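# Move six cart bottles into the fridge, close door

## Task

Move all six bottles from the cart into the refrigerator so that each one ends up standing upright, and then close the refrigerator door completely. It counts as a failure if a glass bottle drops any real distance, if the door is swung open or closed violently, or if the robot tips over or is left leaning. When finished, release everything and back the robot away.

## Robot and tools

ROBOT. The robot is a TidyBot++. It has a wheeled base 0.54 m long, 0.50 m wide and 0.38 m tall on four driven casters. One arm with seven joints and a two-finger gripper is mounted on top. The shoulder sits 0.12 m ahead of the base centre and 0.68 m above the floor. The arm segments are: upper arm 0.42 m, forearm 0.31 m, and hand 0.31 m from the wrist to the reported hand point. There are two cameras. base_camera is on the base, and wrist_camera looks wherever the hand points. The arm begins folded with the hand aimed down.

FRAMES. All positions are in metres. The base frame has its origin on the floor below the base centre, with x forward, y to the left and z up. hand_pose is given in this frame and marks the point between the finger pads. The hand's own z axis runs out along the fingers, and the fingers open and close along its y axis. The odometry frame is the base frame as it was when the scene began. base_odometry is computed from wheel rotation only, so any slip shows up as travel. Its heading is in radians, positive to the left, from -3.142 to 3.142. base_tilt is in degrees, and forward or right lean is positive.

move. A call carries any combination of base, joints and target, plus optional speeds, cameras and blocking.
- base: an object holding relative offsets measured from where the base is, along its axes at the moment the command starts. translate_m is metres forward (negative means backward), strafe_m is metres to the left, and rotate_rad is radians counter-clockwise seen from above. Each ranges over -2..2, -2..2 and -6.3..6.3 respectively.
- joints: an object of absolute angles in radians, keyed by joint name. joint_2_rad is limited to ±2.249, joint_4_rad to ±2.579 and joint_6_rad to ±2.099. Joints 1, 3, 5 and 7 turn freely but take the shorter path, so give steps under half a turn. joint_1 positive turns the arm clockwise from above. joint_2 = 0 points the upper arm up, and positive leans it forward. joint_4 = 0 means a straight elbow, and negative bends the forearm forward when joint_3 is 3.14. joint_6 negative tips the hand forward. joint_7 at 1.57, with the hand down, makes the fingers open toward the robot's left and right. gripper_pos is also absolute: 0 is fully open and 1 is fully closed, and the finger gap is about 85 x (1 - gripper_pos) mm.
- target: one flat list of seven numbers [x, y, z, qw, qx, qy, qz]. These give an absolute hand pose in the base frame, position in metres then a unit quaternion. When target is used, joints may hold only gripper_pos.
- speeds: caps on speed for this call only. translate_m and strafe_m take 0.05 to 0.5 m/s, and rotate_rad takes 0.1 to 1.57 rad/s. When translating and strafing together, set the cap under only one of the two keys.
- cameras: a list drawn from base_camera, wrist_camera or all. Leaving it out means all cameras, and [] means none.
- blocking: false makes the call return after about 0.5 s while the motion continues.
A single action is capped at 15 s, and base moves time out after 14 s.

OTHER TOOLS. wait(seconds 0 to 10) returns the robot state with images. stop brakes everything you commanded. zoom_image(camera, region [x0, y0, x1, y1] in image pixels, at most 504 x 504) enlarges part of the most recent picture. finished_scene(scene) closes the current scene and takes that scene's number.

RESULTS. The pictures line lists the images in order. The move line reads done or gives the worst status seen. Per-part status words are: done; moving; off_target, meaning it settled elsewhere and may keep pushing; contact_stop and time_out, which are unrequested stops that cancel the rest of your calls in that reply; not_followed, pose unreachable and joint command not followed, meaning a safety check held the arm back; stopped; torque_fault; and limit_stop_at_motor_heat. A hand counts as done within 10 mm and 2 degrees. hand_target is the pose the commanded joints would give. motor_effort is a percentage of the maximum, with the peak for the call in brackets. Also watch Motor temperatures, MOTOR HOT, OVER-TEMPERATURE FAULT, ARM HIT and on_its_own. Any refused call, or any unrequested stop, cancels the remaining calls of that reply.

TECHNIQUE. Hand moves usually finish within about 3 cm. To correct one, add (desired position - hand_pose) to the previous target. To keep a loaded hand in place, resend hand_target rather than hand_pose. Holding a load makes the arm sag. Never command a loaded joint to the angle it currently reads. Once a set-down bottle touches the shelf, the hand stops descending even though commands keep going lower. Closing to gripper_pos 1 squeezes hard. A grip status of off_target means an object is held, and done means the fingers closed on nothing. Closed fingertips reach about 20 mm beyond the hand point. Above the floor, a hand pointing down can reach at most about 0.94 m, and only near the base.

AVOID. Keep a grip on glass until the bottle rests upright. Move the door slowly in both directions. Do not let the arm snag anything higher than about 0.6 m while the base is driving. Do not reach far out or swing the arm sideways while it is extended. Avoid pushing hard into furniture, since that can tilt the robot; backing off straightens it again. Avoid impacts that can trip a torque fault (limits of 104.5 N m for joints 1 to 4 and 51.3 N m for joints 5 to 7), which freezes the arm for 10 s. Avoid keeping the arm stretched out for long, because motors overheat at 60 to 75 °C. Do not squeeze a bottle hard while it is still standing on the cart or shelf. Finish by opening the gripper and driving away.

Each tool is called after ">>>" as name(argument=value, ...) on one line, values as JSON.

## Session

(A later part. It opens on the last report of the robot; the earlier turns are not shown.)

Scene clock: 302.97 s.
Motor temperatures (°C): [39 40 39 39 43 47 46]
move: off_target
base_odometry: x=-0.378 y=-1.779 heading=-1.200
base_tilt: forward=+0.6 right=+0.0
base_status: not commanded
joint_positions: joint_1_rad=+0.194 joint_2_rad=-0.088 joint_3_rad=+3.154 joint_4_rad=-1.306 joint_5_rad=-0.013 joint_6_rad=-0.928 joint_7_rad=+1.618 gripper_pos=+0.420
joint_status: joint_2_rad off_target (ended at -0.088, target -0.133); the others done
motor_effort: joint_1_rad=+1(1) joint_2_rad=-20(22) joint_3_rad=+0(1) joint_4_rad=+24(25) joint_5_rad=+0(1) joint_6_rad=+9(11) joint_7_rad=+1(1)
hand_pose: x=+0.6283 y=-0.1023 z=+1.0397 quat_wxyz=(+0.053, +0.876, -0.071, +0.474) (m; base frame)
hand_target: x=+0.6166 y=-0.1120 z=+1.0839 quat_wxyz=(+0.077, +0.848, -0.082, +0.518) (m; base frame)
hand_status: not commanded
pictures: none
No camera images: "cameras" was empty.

>>> move()

Scene clock: 304.80 s.
Motor temperatures (°C): [39 40 39 39 43 47 46]
base_odometry: x=-0.378 y=-1.779 heading=-1.200
base_tilt: forward=+0.7 right=-0.1
base_status: not commanded
joint_positions: joint_1_rad=+0.194 joint_2_rad=-0.088 joint_3_rad=+3.154 joint_4_rad=-1.306 joint_5_rad=-0.013 joint_6_rad=-0.928 joint_7_rad=+1.618 gripper_pos=+0.420
joint_status: joint_2_rad off_target (ended at -0.088, target -0.133); the others done
motor_effort: joint_1_rad=+1(1) joint_2_rad=-20(22) joint_3_rad=+0(1) joint_4_rad=+24(25) joint_5_rad=+1(1) joint_6_rad=+10(11) joint_7_rad=+1(1)
hand_pose: x=+0.6283 y=-0.1023 z=+1.0397 quat_wxyz=(+0.053, +0.876, -0.071, +0.474) (m; base frame)
hand_target: x=+0.6166 y=-0.1120 z=+1.0839 quat_wxyz=(+0.077, +0.848, -0.082, +0.518) (m; base frame)
hand_status: not commanded
pictures: base_camera, wrist_camera
Images, in order (width x height): base_camera 644x364, wrist_camera 644x476.

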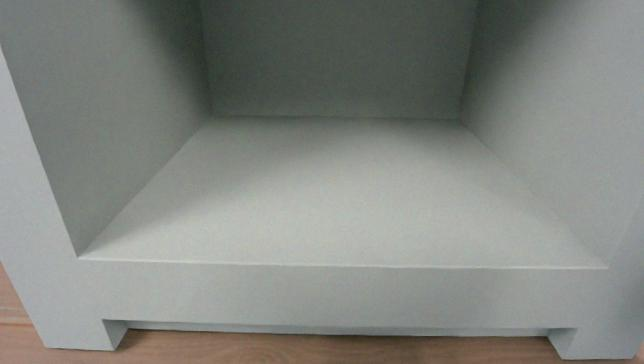

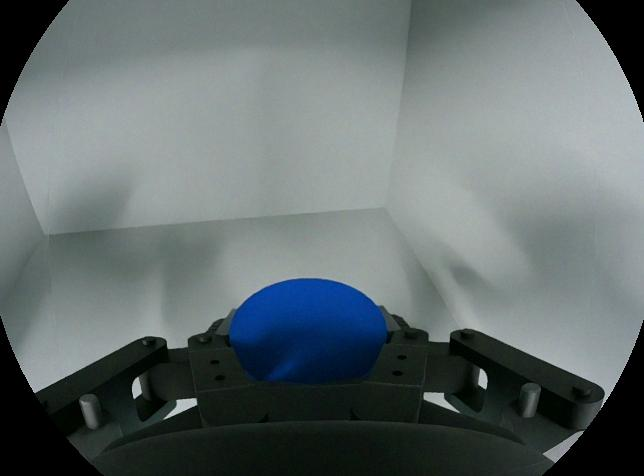

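>>> move(joints={"joint_2_rad":-0.133,"joint_4_rad":-1.293,"joint_6_rad":-0.775}, cameras=["wrist_camera"])

Scene clock: 320.07 s.
Motor temperatures (°C): [38 40 39 39 43 47 46]
move: off_target
base_odometry: x=-0.378 y=-1.779 heading=-1.200
base_tilt: forward=+0.6 right=-0.1
base_status: not commanded
joint_positions: joint_1_rad=+0.194 joint_2_rad=-0.088 joint_3_rad=+3.154 joint_4_rad=-1.312 joint_5_rad=-0.013 joint_6_rad=-0.811 joint_7_rad=+1.618 gripper_pos=+0.420
joint_status: joint_2_rad off_target (ended at -0.088, target -0.133); the others done
motor_effort: joint_1_rad=+1(1) joint_2_rad=-21(22) joint_3_rad=+0(0) joint_4_rad=+25(26) joint_5_rad=+0(1) joint_6_rad=+10(12) joint_7_rad=+0(1)
hand_pose: x=+0.6458 y=-0.1063 z=+1.0686 quat_wxyz=(+0.060, +0.848, -0.069, +0.522) (m; base frame)
hand_target: x=+0.6298 y=-0.1135 z=+1.1138 quat_wxyz=(+0.081, +0.820, -0.078, +0.562) (m; base frame)
hand_status: not commanded
pictures: wrist_camera
Images, in order (width x height): wrist_camera 644x476.

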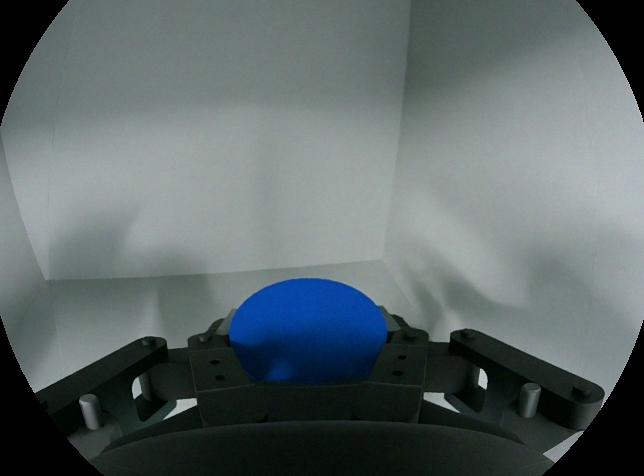

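>>> move(joints={"joint_2_rad":-0.15,"joint_4_rad":-1.345,"joint_6_rad":-0.75}, cameras=["wrist_camera"])

>>> move(joints={"joint_2_rad":-0.16,"joint_4_rad":-1.37,"joint_6_rad":-0.73}, cameras=[])

>>> move(joints={"joint_2_rad":-0.17,"joint_4_rad":-1.395,"joint_6_rad":-0.71}, cameras=["wrist_camera"])

Scene clock: 324.13 s.
Motor temperatures (°C): [38 40 39 39 43 47 46]
move: off_target
base_odometry: x=-0.378 y=-1.779 heading=-1.200
base_tilt: forward=+0.6 right=+0.1
base_status: not commanded
joint_positions: joint_1_rad=+0.194 joint_2_rad=-0.099 joint_3_rad=+3.154 joint_4_rad=-1.360 joint_5_rad=-0.013 joint_6_rad=-0.797 joint_7_rad=+1.618 gripper_pos=+0.420
joint_status: joint_2_rad off_target (ended at -0.099, target -0.150); the others done
motor_effort: joint_1_rad=+1(1) joint_2_rad=-20(22) joint_3_rad=+0(1) joint_4_rad=+25(26) joint_5_rad=+0(1) joint_6_rad=+10(12) joint_7_rad=+1(1)
hand_pose: x=+0.6416 y=-0.1054 z=+1.0505 quat_wxyz=(+0.058, +0.854, -0.070, +0.512) (m; base frame)
hand_target: x=+0.6260 y=-0.1125 z=+1.0997 quat_wxyz=(+0.081, +0.822, -0.077, +0.558) (m; base frame)
hand_status: not commanded
pictures: wrist_camera
Images, in order (width x height): wrist_camera 644x476.

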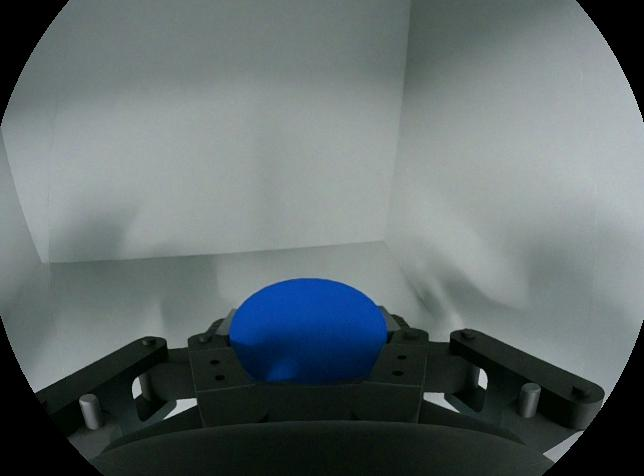

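Scene clock: 324.73 s.
Motor temperatures (°C): [38 40 39 39 43 47 46]
move: off_target
base_odometry: x=-0.378 y=-1.779 heading=-1.200
base_tilt: forward=+0.6 right=+0.0
base_status: not commanded
joint_positions: joint_1_rad=+0.194 joint_2_rad=-0.107 joint_3_rad=+3.154 joint_4_rad=-1.384 joint_5_rad=-0.013 joint_6_rad=-0.779 joint_7_rad=+1.618 gripper_pos=+0.420
joint_status: joint_2_rad off_target (ended at -0.107, target -0.160); the others done
motor_effort: joint_1_rad=+0(1) joint_2_rad=-20(21) joint_3_rad=+0(0) joint_4_rad=+25(26) joint_5_rad=+0(1) joint_6_rad=+10(12) joint_7_rad=+1(1)
hand_pose: x=+0.6400 y=-0.1052 z=+1.0460 quat_wxyz=(+0.058, +0.853, -0.070, +0.513) (m; base frame)
hand_target: x=+0.6242 y=-0.1119 z=+1.0961 quat_wxyz=(+0.081, +0.821, -0.077, +0.560) (m; base frame)
hand_status: not commanded
pictures: none
No camera images: "cameras" was empty.

Scene clock: 325.33 s.
Motor temperatures (°C): [38 40 39 39 43 47 46]
move: off_target
base_odometry: x=-0.378 y=-1.779 heading=-1.200
base_tilt: forward=+0.6 right=+0.0
base_status: not commanded
joint_positions: joint_1_rad=+0.194 joint_2_rad=-0.116 joint_3_rad=+3.154 joint_4_rad=-1.408 joint_5_rad=-0.013 joint_6_rad=-0.760 joint_7_rad=+1.618 gripper_pos=+0.420
joint_status: joint_2_rad off_target (ended at -0.116, target -0.170); the others done
motor_effort: joint_1_rad=+1(1) joint_2_rad=-20(21) joint_3_rad=+0(0) joint_4_rad=+25(26) joint_5_rad=+0(1) joint_6_rad=+10(11) joint_7_rad=+1(1)
hand_pose: x=+0.6380 y=-0.1049 z=+1.0423 quat_wxyz=(+0.059, +0.852, -0.070, +0.515) (m; base frame)
hand_target: x=+0.6223 y=-0.1112 z=+1.0924 quat_wxyz=(+0.081, +0.820, -0.076, +0.562) (m; base frame)
hand_status: not commanded
pictures: wrist_camera
Images, in order (width x height): wrist_camera 644x476.

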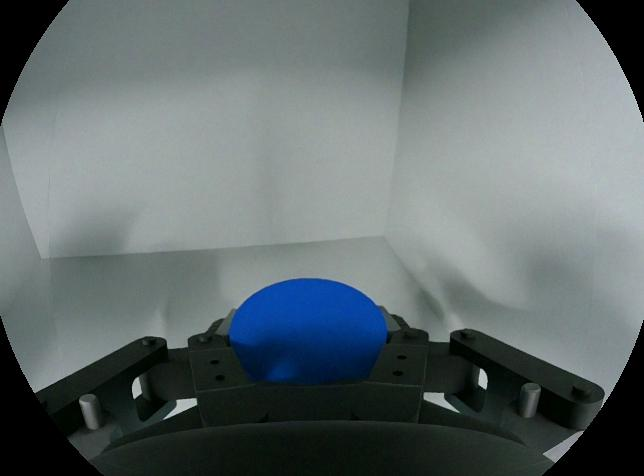

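>>> move(joints={"joint_1_rad":0.2,"joint_2_rad":-0.18,"joint_3_rad":3.142,"joint_4_rad":-1.42,"joint_5_rad":0.05,"joint_6_rad":-0.69,"joint_7_rad":1.571}, cameras=["wrist_camera"])

Scene clock: 346.13 s.
Motor temperatures (°C): [38 40 39 39 43 47 46]
move: off_target
base_odometry: x=-0.378 y=-1.779 heading=-1.200
base_tilt: forward=+0.7 right=+0.0
base_status: not commanded
joint_positions: joint_1_rad=+0.194 joint_2_rad=-0.127 joint_3_rad=+3.154 joint_4_rad=-1.433 joint_5_rad=-0.013 joint_6_rad=-0.740 joint_7_rad=+1.618 gripper_pos=+0.420
joint_status: joint_2_rad off_target (ended at -0.127, target -0.180); the others done
motor_effort: joint_1_rad=+1(1) joint_2_rad=-19(20) joint_3_rad=+0(1) joint_4_rad=+25(26) joint_5_rad=+0(1) joint_6_rad=+10(12) joint_7_rad=+1(2)
hand_pose: x=+0.6358 y=-0.1045 z=+1.0386 quat_wxyz=(+0.059, +0.851, -0.070, +0.517) (m; base frame)
hand_target: x=+0.6204 y=-0.1106 z=+1.0887 quat_wxyz=(+0.081, +0.818, -0.075, +0.564) (m; base frame)
hand_status: not commanded
pictures: wrist_camera
Images, in order (width x height): wrist_camera 644x476.

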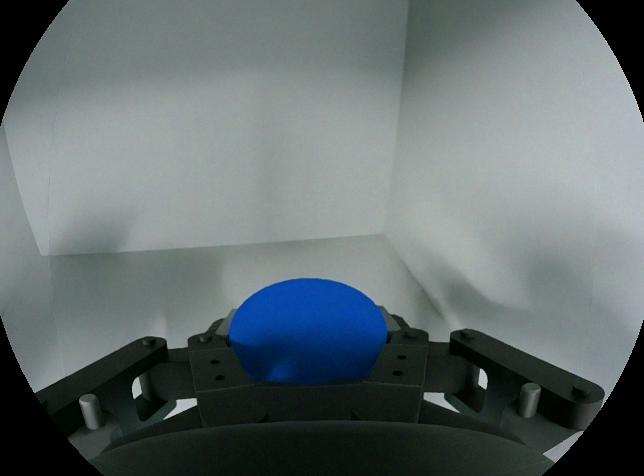

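>>> move(joints={"joint_2_rad":-0.19,"joint_4_rad":-1.46,"joint_6_rad":-0.66}, cameras=[])

>>> move(joints={"joint_2_rad":-0.20,"joint_4_rad":-1.50,"joint_6_rad":-0.63}, cameras=["wrist_camera"])

Scene clock: 350.83 s.
Motor temperatures (°C): [38 41 39 39 43 47 46]
move: off_target
base_odometry: x=-0.378 y=-1.779 heading=-1.200
base_tilt: forward=+0.6 right=+0.0
base_status: not commanded
joint_positions: joint_1_rad=+0.194 joint_2_rad=-0.141 joint_3_rad=+3.154 joint_4_rad=-1.468 joint_5_rad=-0.013 joint_6_rad=-0.705 joint_7_rad=+1.617 gripper_pos=+0.420
joint_status: joint_2_rad off_target (ended at -0.141, target -0.190); the others done
motor_effort: joint_1_rad=+1(1) joint_2_rad=-19(20) joint_3_rad=+0(1) joint_4_rad=+25(26) joint_5_rad=+0(1) joint_6_rad=+10(11) joint_7_rad=+1(1)
hand_pose: x=+0.6334 y=-0.1042 z=+1.0360 quat_wxyz=(+0.060, +0.847, -0.070, +0.524) (m; base frame)
hand_target: x=+0.6193 y=-0.1100 z=+1.0789 quat_wxyz=(+0.081, +0.818, -0.075, +0.564) (m; base frame)
hand_status: not commanded
pictures: none
No camera images: "cameras" was empty.

Scene clock: 351.53 s.
Motor temperatures (°C): [38 41 39 39 43 47 46]
move: off_target
base_odometry: x=-0.378 y=-1.779 heading=-1.200
base_tilt: forward=+0.6 right=-0.1
base_status: not commanded
joint_positions: joint_1_rad=+0.194 joint_2_rad=-0.159 joint_3_rad=+3.154 joint_4_rad=-1.500 joint_5_rad=-0.013 joint_6_rad=-0.669 joint_7_rad=+1.617 gripper_pos=+0.420
joint_status: joint_2_rad off_target (ended at -0.159, target -0.200); the others done
motor_effort: joint_1_rad=+1(1) joint_2_rad=-17(19) joint_3_rad=+0(1) joint_4_rad=+24(25) joint_5_rad=+0(1) joint_6_rad=+9(10) joint_7_rad=+1(1)
hand_pose: x=+0.6301 y=-0.1037 z=+1.0366 quat_wxyz=(+0.060, +0.841, -0.070, +0.533) (m; base frame)
hand_target: x=+0.6179 y=-0.1094 z=+1.0690 quat_wxyz=(+0.080, +0.819, -0.074, +0.564) (m; base frame)
hand_status: not commanded
pictures: wrist_camera
Images, in order (width x height): wrist_camera 644x476.

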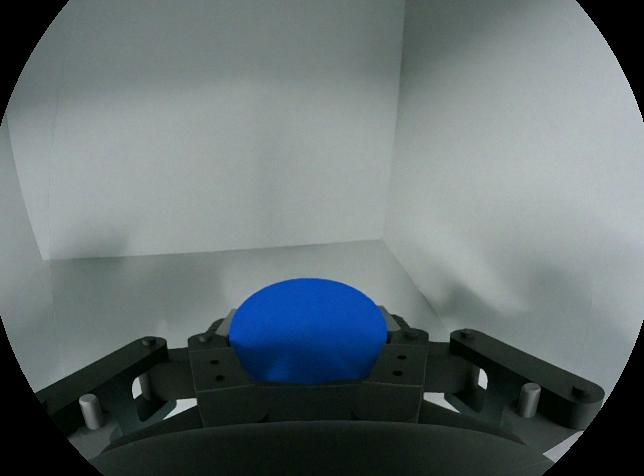

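>>> move(joints={"joint_4_rad":-1.52,"joint_6_rad":-0.64}, cameras=[])

>>> move(joints={"joint_4_rad":-1.54,"joint_6_rad":-0.62}, cameras=["wrist_camera"])

Scene clock: 355.73 s.
Motor temperatures (°C): [38 41 39 39 43 47 46]
move: done
base_odometry: x=-0.378 y=-1.779 heading=-1.200
base_tilt: forward=+0.6 right=-0.1
base_status: not commanded
joint_positions: joint_1_rad=+0.194 joint_2_rad=-0.165 joint_3_rad=+3.154 joint_4_rad=-1.507 joint_5_rad=-0.013 joint_6_rad=-0.666 joint_7_rad=+1.616 gripper_pos=+0.420
joint_status: all done
motor_effort: joint_1_rad=+0(2) joint_2_rad=-15(17) joint_3_rad=-1(1) joint_4_rad=+21(22) joint_5_rad=+0(1) joint_6_rad=+7(9) joint_7_rad=+1(1)
hand_pose: x=+0.6280 y=-0.1032 z=+1.0365 quat_wxyz=(+0.061, +0.841, -0.070, +0.534) (m; base frame)
hand_target: x=+0.6161 y=-0.1091 z=+1.0543 quat_wxyz=(+0.079, +0.827, -0.075, +0.552) (m; base frame)
hand_status: not commanded
pictures: none
No camera images: "cameras" was empty.

Scene clock: 356.33 s.
Motor temperatures (°C): [38 41 39 39 43 47 46]
move: done
base_odometry: x=-0.378 y=-1.779 heading=-1.200
base_tilt: forward=+0.6 right=+0.0
base_status: not commanded
joint_positions: joint_1_rad=+0.194 joint_2_rad=-0.172 joint_3_rad=+3.154 joint_4_rad=-1.523 joint_5_rad=-0.013 joint_6_rad=-0.644 joint_7_rad=+1.616 gripper_pos=+0.420
joint_status: all done
motor_effort: joint_1_rad=+1(1) joint_2_rad=-14(16) joint_3_rad=+0(0) joint_4_rad=+21(21) joint_5_rad=+0(1) joint_6_rad=+7(8) joint_7_rad=+1(1)
hand_pose: x=+0.6273 y=-0.1032 z=+1.0368 quat_wxyz=(+0.061, +0.837, -0.070, +0.539) (m; base frame)
hand_target: x=+0.6176 y=-0.1092 z=+1.0482 quat_wxyz=(+0.079, +0.827, -0.074, +0.552) (m; base frame)
hand_status: not commanded
pictures: wrist_camera
Images, in order (width x height): wrist_camera 644x476.

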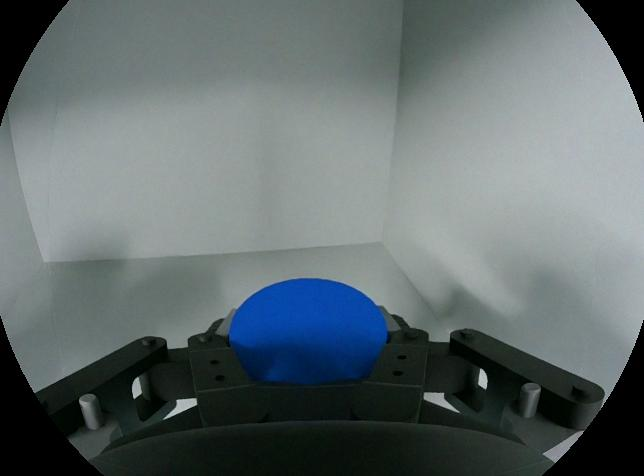

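>>> move(joints={"gripper_pos":0.2}, cameras=["wrist_camera"])

Scene clock: 360.00 s.
Motor temperatures (°C): [38 41 39 39 43 47 46]
move: done
base_odometry: x=-0.378 y=-1.779 heading=-1.200
base_tilt: forward=+0.6 right=+0.0
base_status: not commanded
joint_positions: joint_1_rad=+0.194 joint_2_rad=-0.172 joint_3_rad=+3.154 joint_4_rad=-1.527 joint_5_rad=-0.012 joint_6_rad=-0.644 joint_7_rad=+1.616 gripper_pos=+0.200
joint_status: all done
motor_effort: joint_1_rad=+1(1) joint_2_rad=-14(15) joint_3_rad=+0(1) joint_4_rad=+21(22) joint_5_rad=+0(1) joint_6_rad=+8(8) joint_7_rad=+0(1)
hand_pose: x=+0.6270 y=-0.1032 z=+1.0343 quat_wxyz=(+0.061, +0.838, -0.070, +0.537) (m; base frame)
hand_target: x=+0.6176 y=-0.1092 z=+1.0482 quat_wxyz=(+0.079, +0.827, -0.074, +0.552) (m; base frame)
hand_status: not commanded
pictures: wrist_camera
Images, in order (width x height): wrist_camera 644x476.

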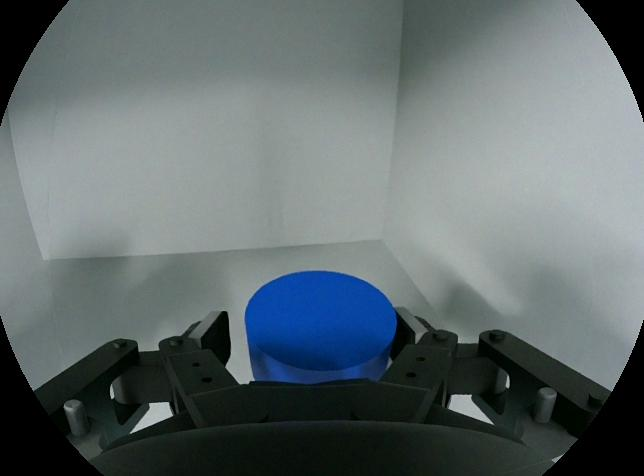

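>>> move(joints={"gripper_pos":0.0}, cameras=[])

>>> move(base={"translate_m":-0.2}, speeds={"translate_m":0.15})

Scene clock: 363.33 s.
Motor temperatures (°C): [38 41 39 39 43 47 46]
move: done
base_odometry: x=-0.378 y=-1.779 heading=-1.200
base_tilt: forward=+0.7 right=-0.1
base_status: not commanded
joint_positions: joint_1_rad=+0.194 joint_2_rad=-0.172 joint_3_rad=+3.154 joint_4_rad=-1.527 joint_5_rad=-0.012 joint_6_rad=-0.644 joint_7_rad=+1.616 gripper_pos=+0.000
joint_status: all done
motor_effort: joint_1_rad=+0(1) joint_2_rad=-15(15) joint_3_rad=+0(0) joint_4_rad=+21(22) joint_5_rad=+0(1) joint_6_rad=+8(8) joint_7_rad=+1(1)
hand_pose: x=+0.6270 y=-0.1032 z=+1.0343 quat_wxyz=(+0.061, +0.838, -0.070, +0.537) (m; base frame)
hand_target: x=+0.6176 y=-0.1092 z=+1.0482 quat_wxyz=(+0.079, +0.827, -0.074, +0.552) (m; base frame)
hand_status: not commanded
pictures: none
No camera images: "cameras" was empty.

Scene clock: 365.30 s.
Motor temperatures (°C): [38 41 39 39 43 47 46]
move: done
base_odometry: x=-0.450 y=-1.593 heading=-1.200
base_tilt: forward=+0.6 right=-0.1
base_status: done
joint_positions: joint_1_rad=+0.194 joint_2_rad=-0.184 joint_3_rad=+3.154 joint_4_rad=-1.529 joint_5_rad=-0.012 joint_6_rad=-0.644 joint_7_rad=+1.616 gripper_pos=+0.000
joint_status: not commanded
motor_effort: joint_1_rad=+1(2) joint_2_rad=-14(21) joint_3_rad=+0(1) joint_4_rad=+21(23) joint_5_rad=+0(1) joint_6_rad=+7(8) joint_7_rad=+1(1)
hand_pose: x=+0.6227 y=-0.1024 z=+1.0399 quat_wxyz=(+0.062, +0.835, -0.070, +0.542) (m; base frame)
hand_target: x=+0.6176 y=-0.1092 z=+1.0482 quat_wxyz=(+0.079, +0.827, -0.074, +0.552) (m; base frame)
hand_status: not commanded
pictures: base_camera, wrist_camera
Images, in order (width x height): base_camera 644x364, wrist_camera 644x476.

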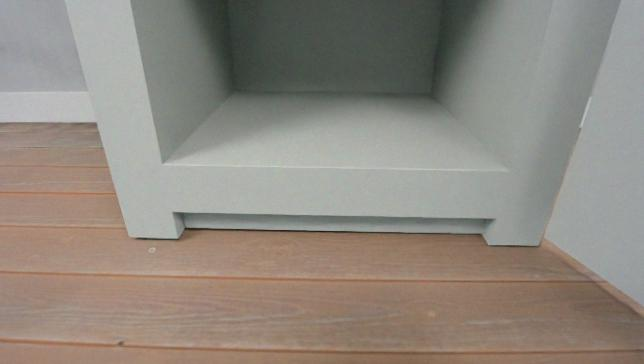

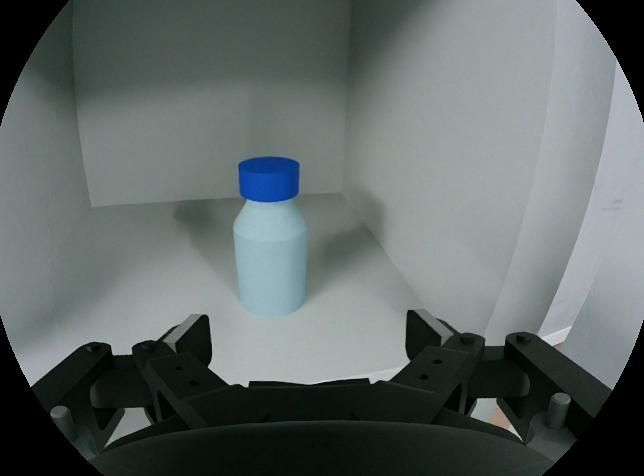

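>>> move(base={"translate_m":-0.5,"strafe_m":0.1}, joints={"joint_1_rad":0.0,"joint_2_rad":-0.43,"joint_3_rad":3.142,"joint_4_rad":-1.538,"joint_5_rad":0.05,"joint_6_rad":-0.93,"joint_7_rad":1.571}, cameras=[])

>>> move(base={"rotate_rad":-2.183}, speeds={"rotate_rad":0.8}, cameras=["wrist_camera"])

Scene clock: 380.90 s.
Motor temperatures (°C): [38 41 39 39 43 47 46]
move: done
base_odometry: x=-0.538 y=-1.091 heading=-1.200
base_tilt: forward=+0.6 right=-0.1
base_status: done
joint_positions: joint_1_rad=+0.018 joint_2_rad=-0.419 joint_3_rad=+3.154 joint_4_rad=-1.531 joint_5_rad=-0.012 joint_6_rad=-0.891 joint_7_rad=+1.616 gripper_pos=+0.000
joint_status: all done
motor_effort: joint_1_rad=+1(1) joint_2_rad=-4(19) joint_3_rad=+0(2) joint_4_rad=+20(22) joint_5_rad=+0(2) joint_6_rad=+7(9) joint_7_rad=+1(2)
hand_pose: x=+0.5126 y=-0.0091 z=+1.0750 quat_wxyz=(+0.012, +0.842, +0.005, +0.539) (m; base frame)
hand_target: x=+0.5027 y=-0.0113 z=+1.0647 quat_wxyz=(+0.025, +0.851, +0.002, +0.524) (m; base frame)
hand_status: not commanded
pictures: none
No camera images: "cameras" was empty.

Scene clock: 384.43 s.
Motor temperatures (°C): [38 40 39 39 43 47 45]
move: done
base_odometry: x=-0.538 y=-1.091 heading=+2.901
base_tilt: forward=+0.7 right=-0.1
base_status: done
joint_positions: joint_1_rad=+0.015 joint_2_rad=-0.419 joint_3_rad=+3.153 joint_4_rad=-1.531 joint_5_rad=-0.012 joint_6_rad=-0.891 joint_7_rad=+1.616 gripper_pos=+0.000
joint_status: not commanded
motor_effort: joint_1_rad=+0(2) joint_2_rad=-3(5) joint_3_rad=+0(2) joint_4_rad=+19(20) joint_5_rad=-1(1) joint_6_rad=+7(8) joint_7_rad=+0(1)
hand_pose: x=+0.5126 y=-0.0076 z=+1.0750 quat_wxyz=(+0.011, +0.842, +0.006, +0.539) (m; base frame)
hand_target: x=+0.5027 y=-0.0113 z=+1.0647 quat_wxyz=(+0.025, +0.851, +0.002, +0.524) (m; base frame)
hand_status: not commanded
pictures: wrist_camera
Images, in order (width x height): wrist_camera 644x476.

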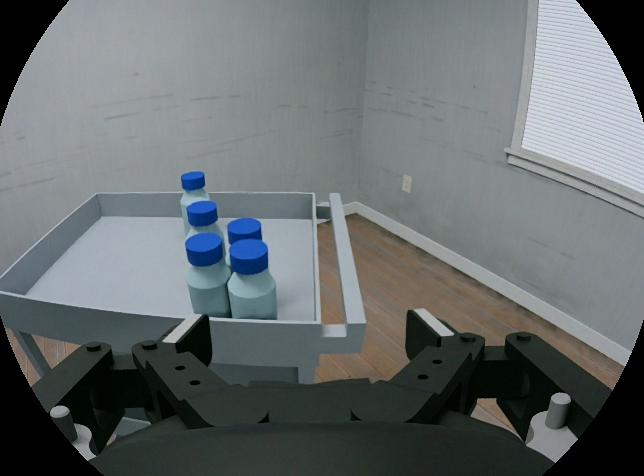

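>>> move(base={"translate_m":0.03,"strafe_m":0.205}, target=[0.6,0,1.0,0,0.8434,0,0.5373])

Scene clock: 390.03 s.
Motor temperatures (°C): [38 40 39 39 43 47 45]
move: off_target
base_odometry: x=-0.616 y=-1.283 heading=+2.900
base_tilt: forward=+0.7 right=-0.1
base_status: done
joint_positions: joint_1_rad=+0.004 joint_2_rad=-0.269 joint_3_rad=+3.153 joint_4_rad=-1.696 joint_5_rad=-0.012 joint_6_rad=-0.612 joint_7_rad=+1.616 gripper_pos=+0.000
joint_status: not commanded
motor_effort: joint_1_rad=+1(2) joint_2_rad=-10(14) joint_3_rad=+0(3) joint_4_rad=+21(23) joint_5_rad=+0(2) joint_6_rad=+7(8) joint_7_rad=+0(1)
hand_pose: x=+0.5962 y=-0.0046 z=+0.9923 quat_wxyz=(+0.009, +0.852, +0.010, +0.524) (m; base frame)
hand_target: x=+0.6000 y=+0.0000 z=+1.0000 quat_wxyz=(+0.000, +0.843, +0.000, +0.537) (m; base frame)
hand_status: off_target (0.010 m and 2.4 deg from the pose sent, 0.115 m and 1.5 deg at the start)
pictures: base_camera, wrist_camera
Images, in order (width x height): base_camera 644x364, wrist_camera 644x476.

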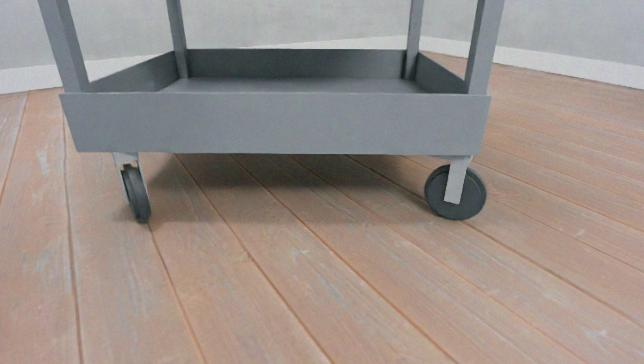

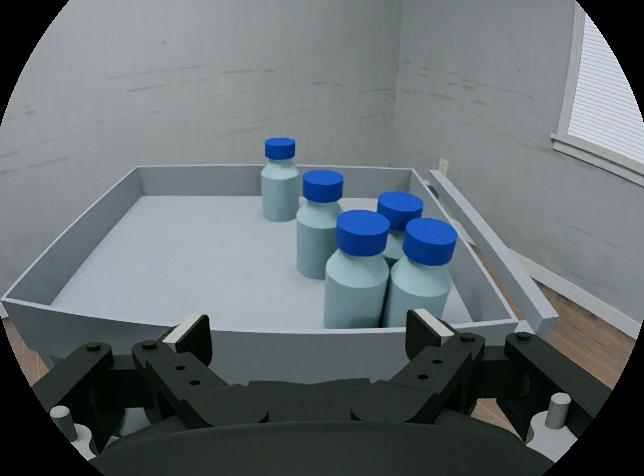

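>>> move(base={"translate_m":0.0,"strafe_m":-0.048}, target=[0.66,0,0.945,0,0.8434,0,0.5373], cameras=["wrist_camera"])

Scene clock: 393.60 s.
Motor temperatures (°C): [38 40 39 39 43 47 45]
move: off_target
base_odometry: x=-0.605 y=-1.236 heading=+2.901
base_tilt: forward=+0.7 right=-0.1
base_status: done
joint_positions: joint_1_rad=+0.001 joint_2_rad=-0.133 joint_3_rad=+3.154 joint_4_rad=-1.766 joint_5_rad=-0.012 joint_6_rad=-0.400 joint_7_rad=+1.616 gripper_pos=+0.000
joint_status: not commanded
motor_effort: joint_1_rad=+0(2) joint_2_rad=-16(20) joint_3_rad=+0(2) joint_4_rad=+22(23) joint_5_rad=+1(2) joint_6_rad=+7(8) joint_7_rad=+1(1)
hand_pose: x=+0.6556 y=-0.0050 z=+0.9405 quat_wxyz=(+0.010, +0.850, +0.010, +0.526) (m; base frame)
hand_target: x=+0.6600 y=+0.0000 z=+0.9449 quat_wxyz=(+0.000, +0.843, +0.000, +0.537) (m; base frame)
hand_status: off_target (0.008 m and 2.2 deg from the pose sent, 0.080 m and 2.4 deg at the start)
pictures: wrist_camera
Images, in order (width x height): wrist_camera 644x476.

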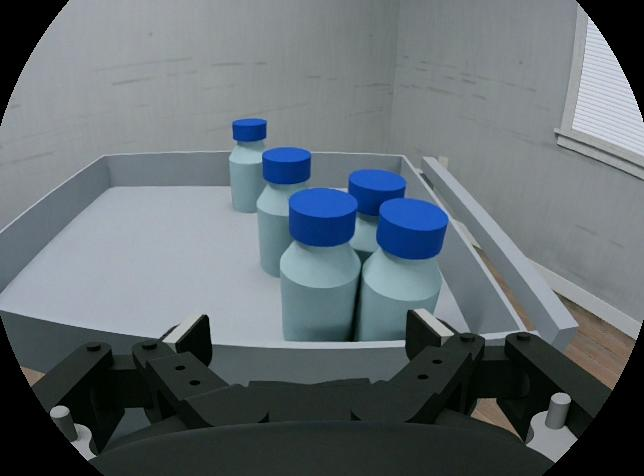

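>>> move(base={"strafe_m":-0.007}, target=[0.72,0,0.922,0,0.8434,0,0.5373], joints={"gripper_pos":0.25}, cameras=["wrist_camera"])

Scene clock: 399.37 s.
Motor temperatures (°C): [38 40 39 39 43 47 45]
move: off_target
base_odometry: x=-0.604 y=-1.229 heading=+2.901
base_tilt: forward=+0.6 right=-0.1
base_status: done
joint_positions: joint_1_rad=+0.000 joint_2_rad=+0.015 joint_3_rad=+3.154 joint_4_rad=-1.725 joint_5_rad=-0.012 joint_6_rad=-0.314 joint_7_rad=+1.616 gripper_pos=+0.250
joint_status: all done
motor_effort: joint_1_rad=+0(2) joint_2_rad=-21(24) joint_3_rad=-1(2) joint_4_rad=+22(22) joint_5_rad=+1(2) joint_6_rad=+7(8) joint_7_rad=+0(1)
hand_pose: x=+0.7110 y=-0.0048 z=+0.9048 quat_wxyz=(+0.011, +0.856, +0.010, +0.517) (m; base frame)
hand_target: x=+0.7200 y=+0.0000 z=+0.9220 quat_wxyz=(+0.000, +0.843, +0.000, +0.537) (m; base frame)
hand_status: off_target (0.020 m and 3.2 deg from the pose sent, 0.067 m and 2.2 deg at the start)
pictures: wrist_camera
Images, in order (width x height): wrist_camera 644x476.

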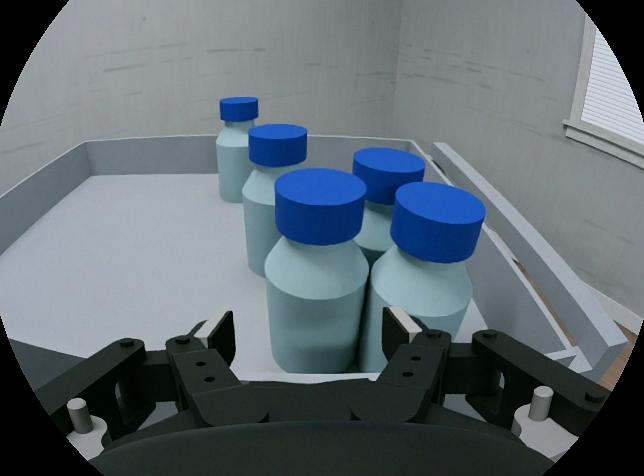

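>>> move(base={"translate_m":0.08,"strafe_m":-0.003}, speeds={"translate_m":0.1}, target=[0.725,0,0.931,0,0.8434,0,0.5373], cameras=["wrist_camera"])

Scene clock: 405.13 s.
Motor temperatures (°C): [38 40 39 39 43 47 45]
move: done
base_odometry: x=-0.681 y=-1.207 heading=+2.901
base_tilt: forward=+0.6 right=+0.0
base_status: done
joint_positions: joint_1_rad=-0.003 joint_2_rad=+0.019 joint_3_rad=+3.154 joint_4_rad=-1.683 joint_5_rad=-0.012 joint_6_rad=-0.314 joint_7_rad=+1.616 gripper_pos=+0.250
joint_status: not commanded
motor_effort: joint_1_rad=+2(3) joint_2_rad=-20(25) joint_3_rad=+0(2) joint_4_rad=+21(23) joint_5_rad=+1(2) joint_6_rad=+7(8) joint_7_rad=+0(1)
hand_pose: x=+0.7199 y=-0.0033 z=+0.9274 quat_wxyz=(+0.010, +0.846, +0.011, +0.534) (m; base frame)
hand_target: x=+0.7250 y=+0.0000 z=+0.9310 quat_wxyz=(+0.000, +0.843, +0.000, +0.537) (m; base frame)
hand_status: done (0.007 m and 1.8 deg from the pose sent, 0.030 m and 3.2 deg at the start)
pictures: wrist_camera
Images, in order (width x height): wrist_camera 644x476.

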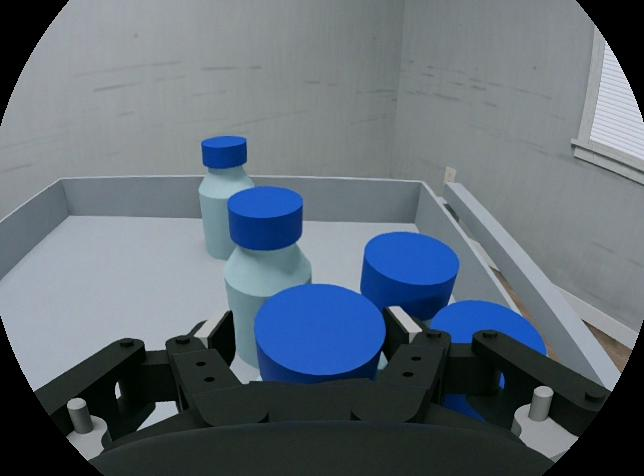

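>>> move(base={"translate_m":0.008,"strafe_m":-0.005}, speeds={"translate_m":0.1}, target=[0.725,0,0.920,0,0.8434,0,0.5373], cameras=["wrist_camera"])

Scene clock: 408.77 s.
Motor temperatures (°C): [38 40 39 39 43 47 45]
move: done
base_odometry: x=-0.688 y=-1.201 heading=+2.901
base_tilt: forward=+0.6 right=-0.1
base_status: done
joint_positions: joint_1_rad=-0.004 joint_2_rad=+0.027 joint_3_rad=+3.154 joint_4_rad=-1.695 joint_5_rad=-0.012 joint_6_rad=-0.293 joint_7_rad=+1.616 gripper_pos=+0.250
joint_status: not commanded
motor_effort: joint_1_rad=+1(3) joint_2_rad=-21(24) joint_3_rad=+0(2) joint_4_rad=+21(22) joint_5_rad=+0(2) joint_6_rad=+8(8) joint_7_rad=+1(1)
hand_pose: x=+0.7224 y=-0.0027 z=+0.9218 quat_wxyz=(+0.010, +0.845, +0.012, +0.534) (m; base frame)
hand_target: x=+0.7250 y=+0.0000 z=+0.9200 quat_wxyz=(+0.000, +0.843, +0.000, +0.537) (m; base frame)
hand_status: done (0.004 m and 1.8 deg from the pose sent, 0.010 m and 1.8 deg at the start)
pictures: wrist_camera
Images, in order (width x height): wrist_camera 644x476.

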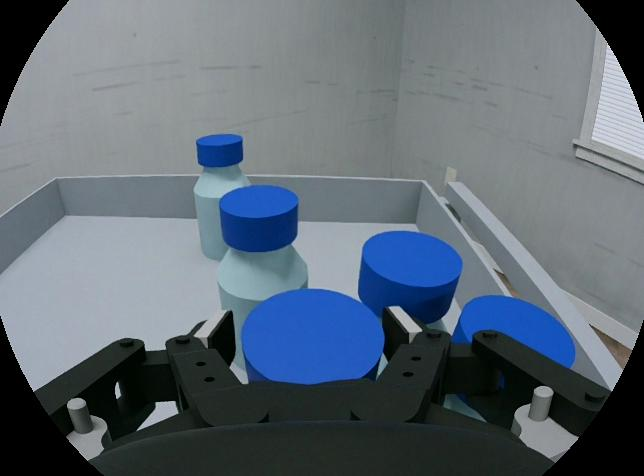

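>>> move(target=[0.727,0,0.905,0,0.8434,0,0.5373], cameras=["wrist_camera"])

Scene clock: 414.80 s.
Motor temperatures (°C): [38 40 39 39 43 47 45]
move: off_target
base_odometry: x=-0.688 y=-1.201 heading=+2.901
base_tilt: forward=+0.6 right=-0.1
base_status: not commanded
joint_positions: joint_1_rad=-0.004 joint_2_rad=+0.027 joint_3_rad=+3.154 joint_4_rad=-1.726 joint_5_rad=-0.012 joint_6_rad=-0.250 joint_7_rad=+1.616 gripper_pos=+0.250
joint_status: not commanded
motor_effort: joint_1_rad=+3(3) joint_2_rad=-20(21) joint_3_rad=+1(1) joint_4_rad=+20(21) joint_5_rad=+0(1) joint_6_rad=+6(8) joint_7_rad=+0(1)
hand_pose: x=+0.7224 y=-0.0028 z=+0.9151 quat_wxyz=(+0.010, +0.842, +0.012, +0.539) (m; base frame)
hand_target: x=+0.7270 y=+0.0000 z=+0.9050 quat_wxyz=(+0.000, +0.843, +0.000, +0.537) (m; base frame)
hand_status: off_target (0.011 m and 1.8 deg from the pose sent, 0.018 m and 1.8 deg at the start)
pictures: wrist_camera
Images, in order (width x height): wrist_camera 644x476.

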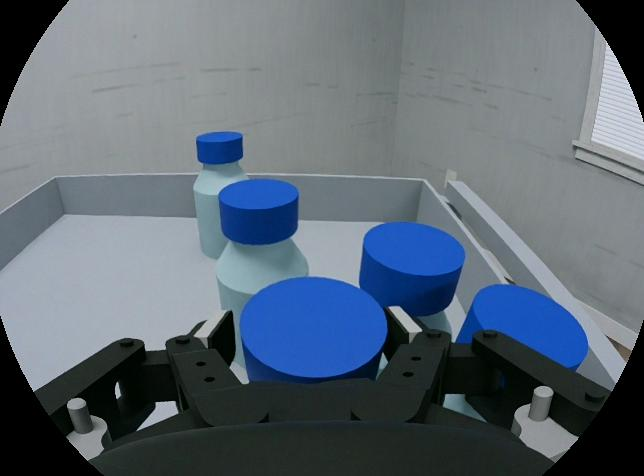

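>>> move(joints={"gripper_pos":1.0}, cameras=["wrist_camera"])

Scene clock: 416.93 s.
Motor temperatures (°C): [38 40 39 39 43 47 45]
move: off_target
base_odometry: x=-0.688 y=-1.201 heading=+2.901
base_tilt: forward=+0.7 right=-0.1
base_status: not commanded
joint_positions: joint_1_rad=-0.004 joint_2_rad=+0.027 joint_3_rad=+3.154 joint_4_rad=-1.726 joint_5_rad=-0.012 joint_6_rad=-0.247 joint_7_rad=+1.616 gripper_pos=+0.424
joint_status: gripper_pos off_target (ended at +0.424, target +1.000)
motor_effort: joint_1_rad=+1(2) joint_2_rad=-18(20) joint_3_rad=+0(1) joint_4_rad=+20(21) joint_5_rad=+0(2) joint_6_rad=+7(7) joint_7_rad=+1(1)
hand_pose: x=+0.7228 y=-0.0028 z=+0.9158 quat_wxyz=(+0.010, +0.841, +0.012, +0.540) (m; base frame)
hand_target: x=+0.7270 y=+0.0000 z=+0.9050 quat_wxyz=(+0.000, +0.843, +0.000, +0.537) (m; base frame)
hand_status: not commanded
pictures: wrist_camera
Images, in order (width x height): wrist_camera 644x476.

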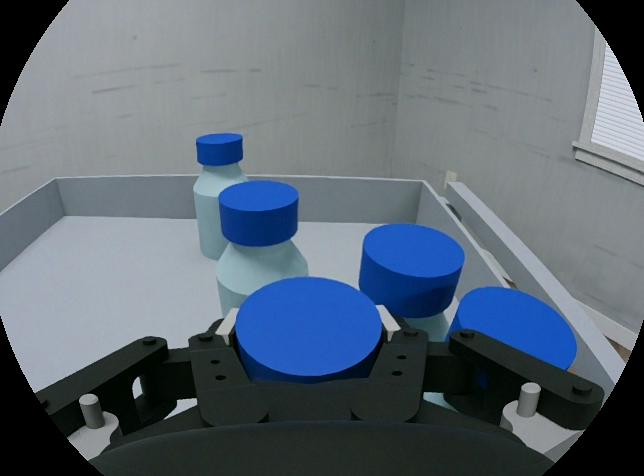

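>>> move(target=[0.725,0,1.03,0,0.8434,0,0.5373], cameras=["wrist_camera"])

Scene clock: 420.63 s.
Motor temperatures (°C): [38 40 39 39 43 47 45]
move: off_target
base_odometry: x=-0.688 y=-1.201 heading=+2.901
base_tilt: forward=+0.7 right=+0.0
base_status: not commanded
joint_positions: joint_1_rad=-0.005 joint_2_rad=+0.064 joint_3_rad=+3.154 joint_4_rad=-1.387 joint_5_rad=-0.012 joint_6_rad=-0.606 joint_7_rad=+1.616 gripper_pos=+0.424
joint_status: not commanded
motor_effort: joint_1_rad=+1(2) joint_2_rad=-28(31) joint_3_rad=+0(1) joint_4_rad=+26(28) joint_5_rad=+1(1) joint_6_rad=+11(12) joint_7_rad=+1(1)
hand_pose: x=+0.7334 y=-0.0014 z=+0.9943 quat_wxyz=(+0.009, +0.856, +0.014, +0.516) (m; base frame)
hand_target: x=+0.7250 y=+0.0000 z=+1.0300 quat_wxyz=(+0.000, +0.843, +0.000, +0.537) (m; base frame)
hand_status: off_target (0.037 m and 3.4 deg from the pose sent, 0.114 m and 1.8 deg at the start)
pictures: wrist_camera
Images, in order (width x height): wrist_camera 644x476.

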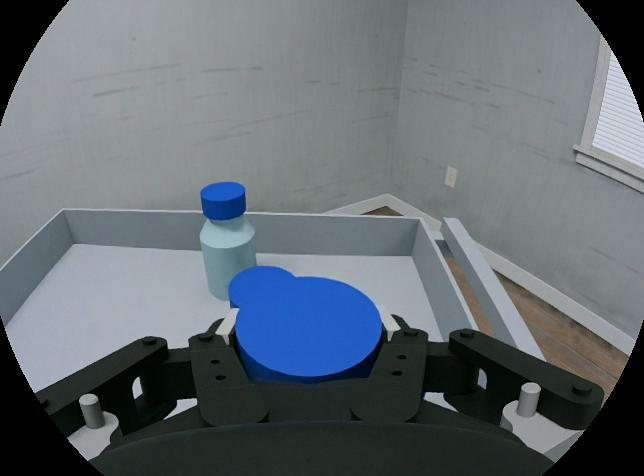

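>>> move(base={"translate_m":-0.13,"strafe_m":-0.143}, speeds={"translate_m":0.25}, joints={"joint_1_rad":0.0,"joint_2_rad":-0.27,"joint_3_rad":3.142,"joint_4_rad":-1.17,"joint_5_rad":0.05,"joint_6_rad":-1.02,"joint_7_rad":1.571}, cameras=[])

>>> move(base={"rotate_rad":2.182}, speeds={"rotate_rad":0.8})

Scene clock: 427.73 s.
Motor temperatures (°C): [38 41 39 39 43 47 45]
move: done
base_odometry: x=-0.527 y=-1.092 heading=+2.901
base_tilt: forward=+0.6 right=+0.0
base_status: done
joint_positions: joint_1_rad=-0.008 joint_2_rad=-0.256 joint_3_rad=+3.154 joint_4_rad=-1.194 joint_5_rad=-0.007 joint_6_rad=-1.002 joint_7_rad=+1.615 gripper_pos=+0.424
joint_status: all done
motor_effort: joint_1_rad=+1(5) joint_2_rad=-12(33) joint_3_rad=+0(3) joint_4_rad=+23(29) joint_5_rad=+0(3) joint_6_rad=+12(12) joint_7_rad=+1(2)
hand_pose: x=+0.5567 y=+0.0000 z=+1.1621 quat_wxyz=(+0.009, +0.825, +0.016, +0.565) (m; base frame)
hand_target: x=+0.5453 y=-0.0121 z=+1.1765 quat_wxyz=(+0.025, +0.819, -0.002, +0.573) (m; base frame)
hand_status: not commanded
pictures: none
No camera images: "cameras" was empty.

Scene clock: 431.27 s.
Motor temperatures (°C): [38 40 39 39 43 47 45]
move: done
base_odometry: x=-0.527 y=-1.092 heading=-1.201
base_tilt: forward=+0.6 right=+0.0
base_status: done
joint_positions: joint_1_rad=-0.007 joint_2_rad=-0.256 joint_3_rad=+3.150 joint_4_rad=-1.194 joint_5_rad=-0.005 joint_6_rad=-1.004 joint_7_rad=+1.615 gripper_pos=+0.424
joint_status: not commanded
motor_effort: joint_1_rad=+1(3) joint_2_rad=-12(14) joint_3_rad=+0(3) joint_4_rad=+22(24) joint_5_rad=-1(2) joint_6_rad=+11(12) joint_7_rad=+0(1)
hand_pose: x=+0.5564 y=+0.0012 z=+1.1617 quat_wxyz=(+0.010, +0.825, +0.018, +0.564) (m; base frame)
hand_target: x=+0.5453 y=-0.0121 z=+1.1765 quat_wxyz=(+0.025, +0.819, -0.002, +0.573) (m; base frame)
hand_status: not commanded
pictures: base_camera, wrist_camera
Images, in order (width x height): base_camera 644x364, wrist_camera 644x476.

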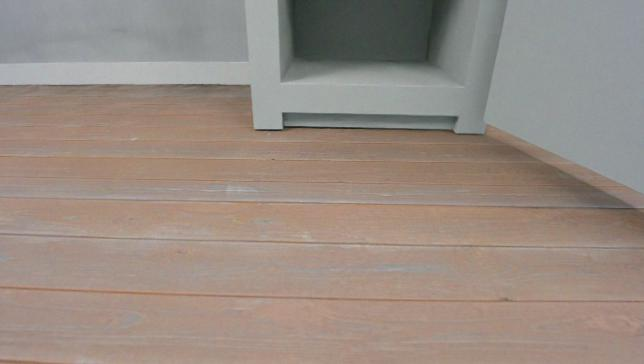

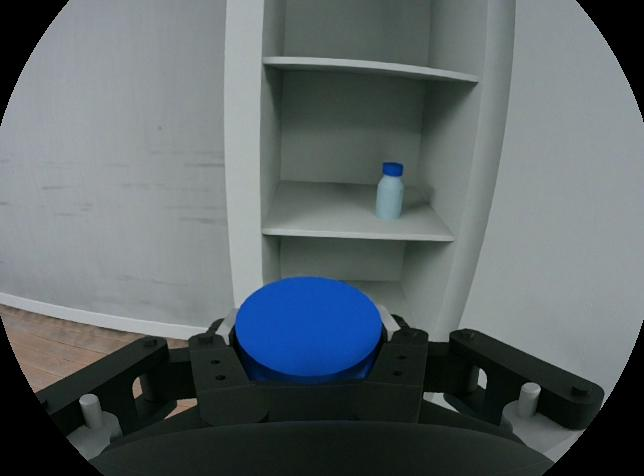

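>>> move(base={"translate_m":0.4,"strafe_m":-0.09}, cameras=["wrist_camera"])

Scene clock: 438.40 s.
Motor temperatures (°C): [38 40 39 39 43 47 45]
move: done
base_odometry: x=-0.466 y=-1.498 heading=-1.200
base_tilt: forward=+0.6 right=-0.1
base_status: done
joint_positions: joint_1_rad=-0.007 joint_2_rad=-0.244 joint_3_rad=+3.150 joint_4_rad=-1.194 joint_5_rad=-0.005 joint_6_rad=-1.007 joint_7_rad=+1.615 gripper_pos=+0.424
joint_status: not commanded
motor_effort: joint_1_rad=+0(2) joint_2_rad=-12(17) joint_3_rad=+0(1) joint_4_rad=+23(24) joint_5_rad=+0(1) joint_6_rad=+11(12) joint_7_rad=+1(1)
hand_pose: x=+0.5614 y=+0.0012 z=+1.1557 quat_wxyz=(+0.009, +0.830, +0.018, +0.558) (m; base frame)
hand_target: x=+0.5453 y=-0.0121 z=+1.1765 quat_wxyz=(+0.025, +0.819, -0.002, +0.573) (m; base frame)
hand_status: not commanded
pictures: wrist_camera
Images, in order (width x height): wrist_camera 644x476.

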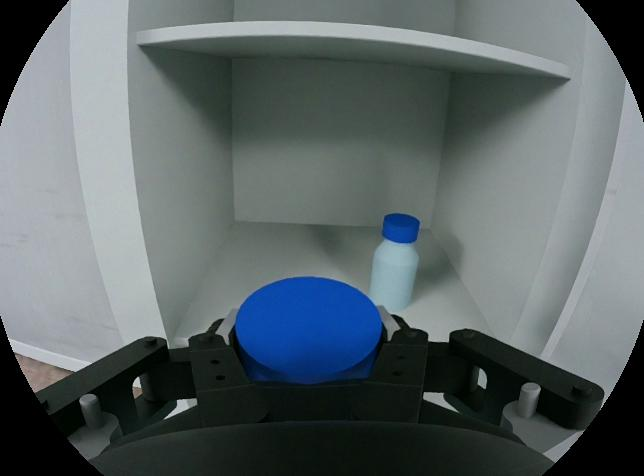

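>>> move(base={"translate_m":0.325,"strafe_m":-0.013}, speeds={"translate_m":0.25}, cameras=["wrist_camera"])

Scene clock: 444.27 s.
Motor temperatures (°C): [38 40 39 39 43 47 45]
move: done
base_odometry: x=-0.361 y=-1.806 heading=-1.200
base_tilt: forward=+0.7 right=+0.0
base_status: done
joint_positions: joint_1_rad=-0.007 joint_2_rad=-0.245 joint_3_rad=+3.150 joint_4_rad=-1.194 joint_5_rad=-0.005 joint_6_rad=-1.008 joint_7_rad=+1.615 gripper_pos=+0.424
joint_status: not commanded
motor_effort: joint_1_rad=+1(2) joint_2_rad=-13(17) joint_3_rad=+0(1) joint_4_rad=+23(24) joint_5_rad=+0(1) joint_6_rad=+11(12) joint_7_rad=+1(1)
hand_pose: x=+0.5609 y=+0.0012 z=+1.1556 quat_wxyz=(+0.009, +0.830, +0.018, +0.558) (m; base frame)
hand_target: x=+0.5453 y=-0.0121 z=+1.1765 quat_wxyz=(+0.025, +0.819, -0.002, +0.573) (m; base frame)
hand_status: not commanded
pictures: wrist_camera
Images, in order (width x height): wrist_camera 644x476.

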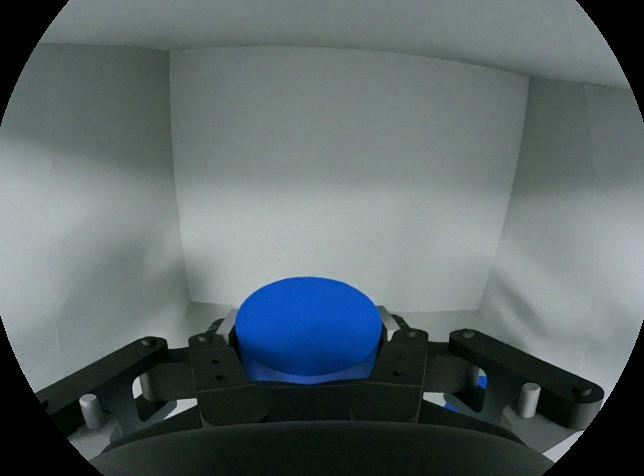

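>>> move(joints={"joint_1_rad":0.0,"joint_2_rad":-0.255,"joint_3_rad":3.142,"joint_4_rad":-1.467,"joint_5_rad":0.05,"joint_6_rad":-0.757,"joint_7_rad":1.571}, cameras=["wrist_camera"])

Scene clock: 449.80 s.
Motor temperatures (°C): [38 40 39 39 43 47 45]
move: done
base_odometry: x=-0.361 y=-1.806 heading=-1.200
base_tilt: forward=+0.7 right=-0.1
base_status: not commanded
joint_positions: joint_1_rad=-0.007 joint_2_rad=-0.243 joint_3_rad=+3.150 joint_4_rad=-1.483 joint_5_rad=-0.005 joint_6_rad=-0.815 joint_7_rad=+1.615 gripper_pos=+0.424
joint_status: all done
motor_effort: joint_1_rad=+0(2) joint_2_rad=-15(17) joint_3_rad=+0(1) joint_4_rad=+25(27) joint_5_rad=+1(2) joint_6_rad=+11(12) joint_7_rad=+1(2)
hand_pose: x=+0.5908 y=+0.0013 z=+1.0472 quat_wxyz=(+0.009, +0.856, +0.018, +0.517) (m; base frame)
hand_target: x=+0.5941 y=-0.0096 z=+1.0789 quat_wxyz=(+0.024, +0.833, +0.006, +0.553) (m; base frame)
hand_status: not commanded
pictures: wrist_camera
Images, in order (width x height): wrist_camera 644x476.

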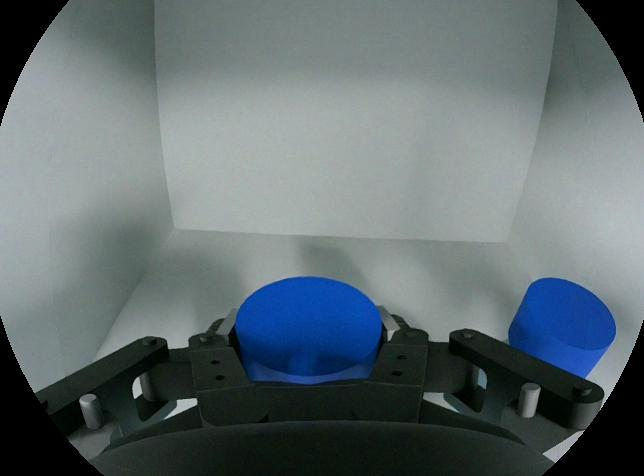

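>>> move(joints={"joint_4_rad":-1.487,"joint_6_rad":-0.68}, cameras=[])

>>> move(joints={"joint_4_rad":-1.51,"joint_6_rad":-0.657}, cameras=[])

>>> move(joints={"joint_4_rad":-1.53,"joint_6_rad":-0.637}, cameras=[])

Scene clock: 453.20 s.
Motor temperatures (°C): [38 40 39 39 43 47 45]
move: done
base_odometry: x=-0.361 y=-1.806 heading=-1.200
base_tilt: forward=+0.7 right=-0.1
base_status: not commanded
joint_positions: joint_1_rad=-0.007 joint_2_rad=-0.243 joint_3_rad=+3.150 joint_4_rad=-1.504 joint_5_rad=-0.005 joint_6_rad=-0.727 joint_7_rad=+1.615 gripper_pos=+0.424
joint_status: all done
motor_effort: joint_1_rad=+1(1) joint_2_rad=-16(16) joint_3_rad=+0(0) joint_4_rad=+26(26) joint_5_rad=+0(1) joint_6_rad=+11(12) joint_7_rad=+1(1)
hand_pose: x=+0.6019 y=+0.0011 z=+1.0596 quat_wxyz=(+0.009, +0.838, +0.017, +0.545) (m; base frame)
hand_target: x=+0.6026 y=-0.0087 z=+1.0895 quat_wxyz=(+0.024, +0.817, +0.007, +0.577) (m; base frame)
hand_status: not commanded
pictures: none
No camera images: "cameras" was empty.

Scene clock: 453.83 s.
Motor temperatures (°C): [38 40 39 39 43 47 45]
move: done
base_odometry: x=-0.361 y=-1.806 heading=-1.200
base_tilt: forward=+0.6 right=-0.1
base_status: not commanded
joint_positions: joint_1_rad=-0.007 joint_2_rad=-0.243 joint_3_rad=+3.150 joint_4_rad=-1.526 joint_5_rad=-0.005 joint_6_rad=-0.707 joint_7_rad=+1.615 gripper_pos=+0.424
joint_status: all done
motor_effort: joint_1_rad=+1(2) joint_2_rad=-15(17) joint_3_rad=+0(0) joint_4_rad=+25(27) joint_5_rad=+0(1) joint_6_rad=+11(12) joint_7_rad=+1(1)
hand_pose: x=+0.6037 y=+0.0011 z=+1.0527 quat_wxyz=(+0.009, +0.839, +0.017, +0.544) (m; base frame)
hand_target: x=+0.6050 y=-0.0084 z=+1.0826 quat_wxyz=(+0.024, +0.817, +0.007, +0.577) (m; base frame)
hand_status: not commanded
pictures: none
No camera images: "cameras" was empty.

Scene clock: 454.43 s.
Motor temperatures (°C): [38 40 39 39 43 47 45]
move: done
base_odometry: x=-0.361 y=-1.806 heading=-1.200
base_tilt: forward=+0.6 right=-0.1
base_status: not commanded
joint_positions: joint_1_rad=-0.007 joint_2_rad=-0.243 joint_3_rad=+3.150 joint_4_rad=-1.546 joint_5_rad=-0.005 joint_6_rad=-0.689 joint_7_rad=+1.615 gripper_pos=+0.424
joint_status: all done
motor_effort: joint_1_rad=+0(2) joint_2_rad=-15(16) joint_3_rad=+0(0) joint_4_rad=+26(27) joint_5_rad=+1(1) joint_6_rad=+11(12) joint_7_rad=+1(1)
hand_pose: x=+0.6053 y=+0.0011 z=+1.0462 quat_wxyz=(+0.009, +0.839, +0.017, +0.544) (m; base frame)
hand_target: x=+0.6069 y=-0.0081 z=+1.0766 quat_wxyz=(+0.024, +0.817, +0.008, +0.577) (m; base frame)
hand_status: not commanded
pictures: none
No camera images: "cameras" was empty.


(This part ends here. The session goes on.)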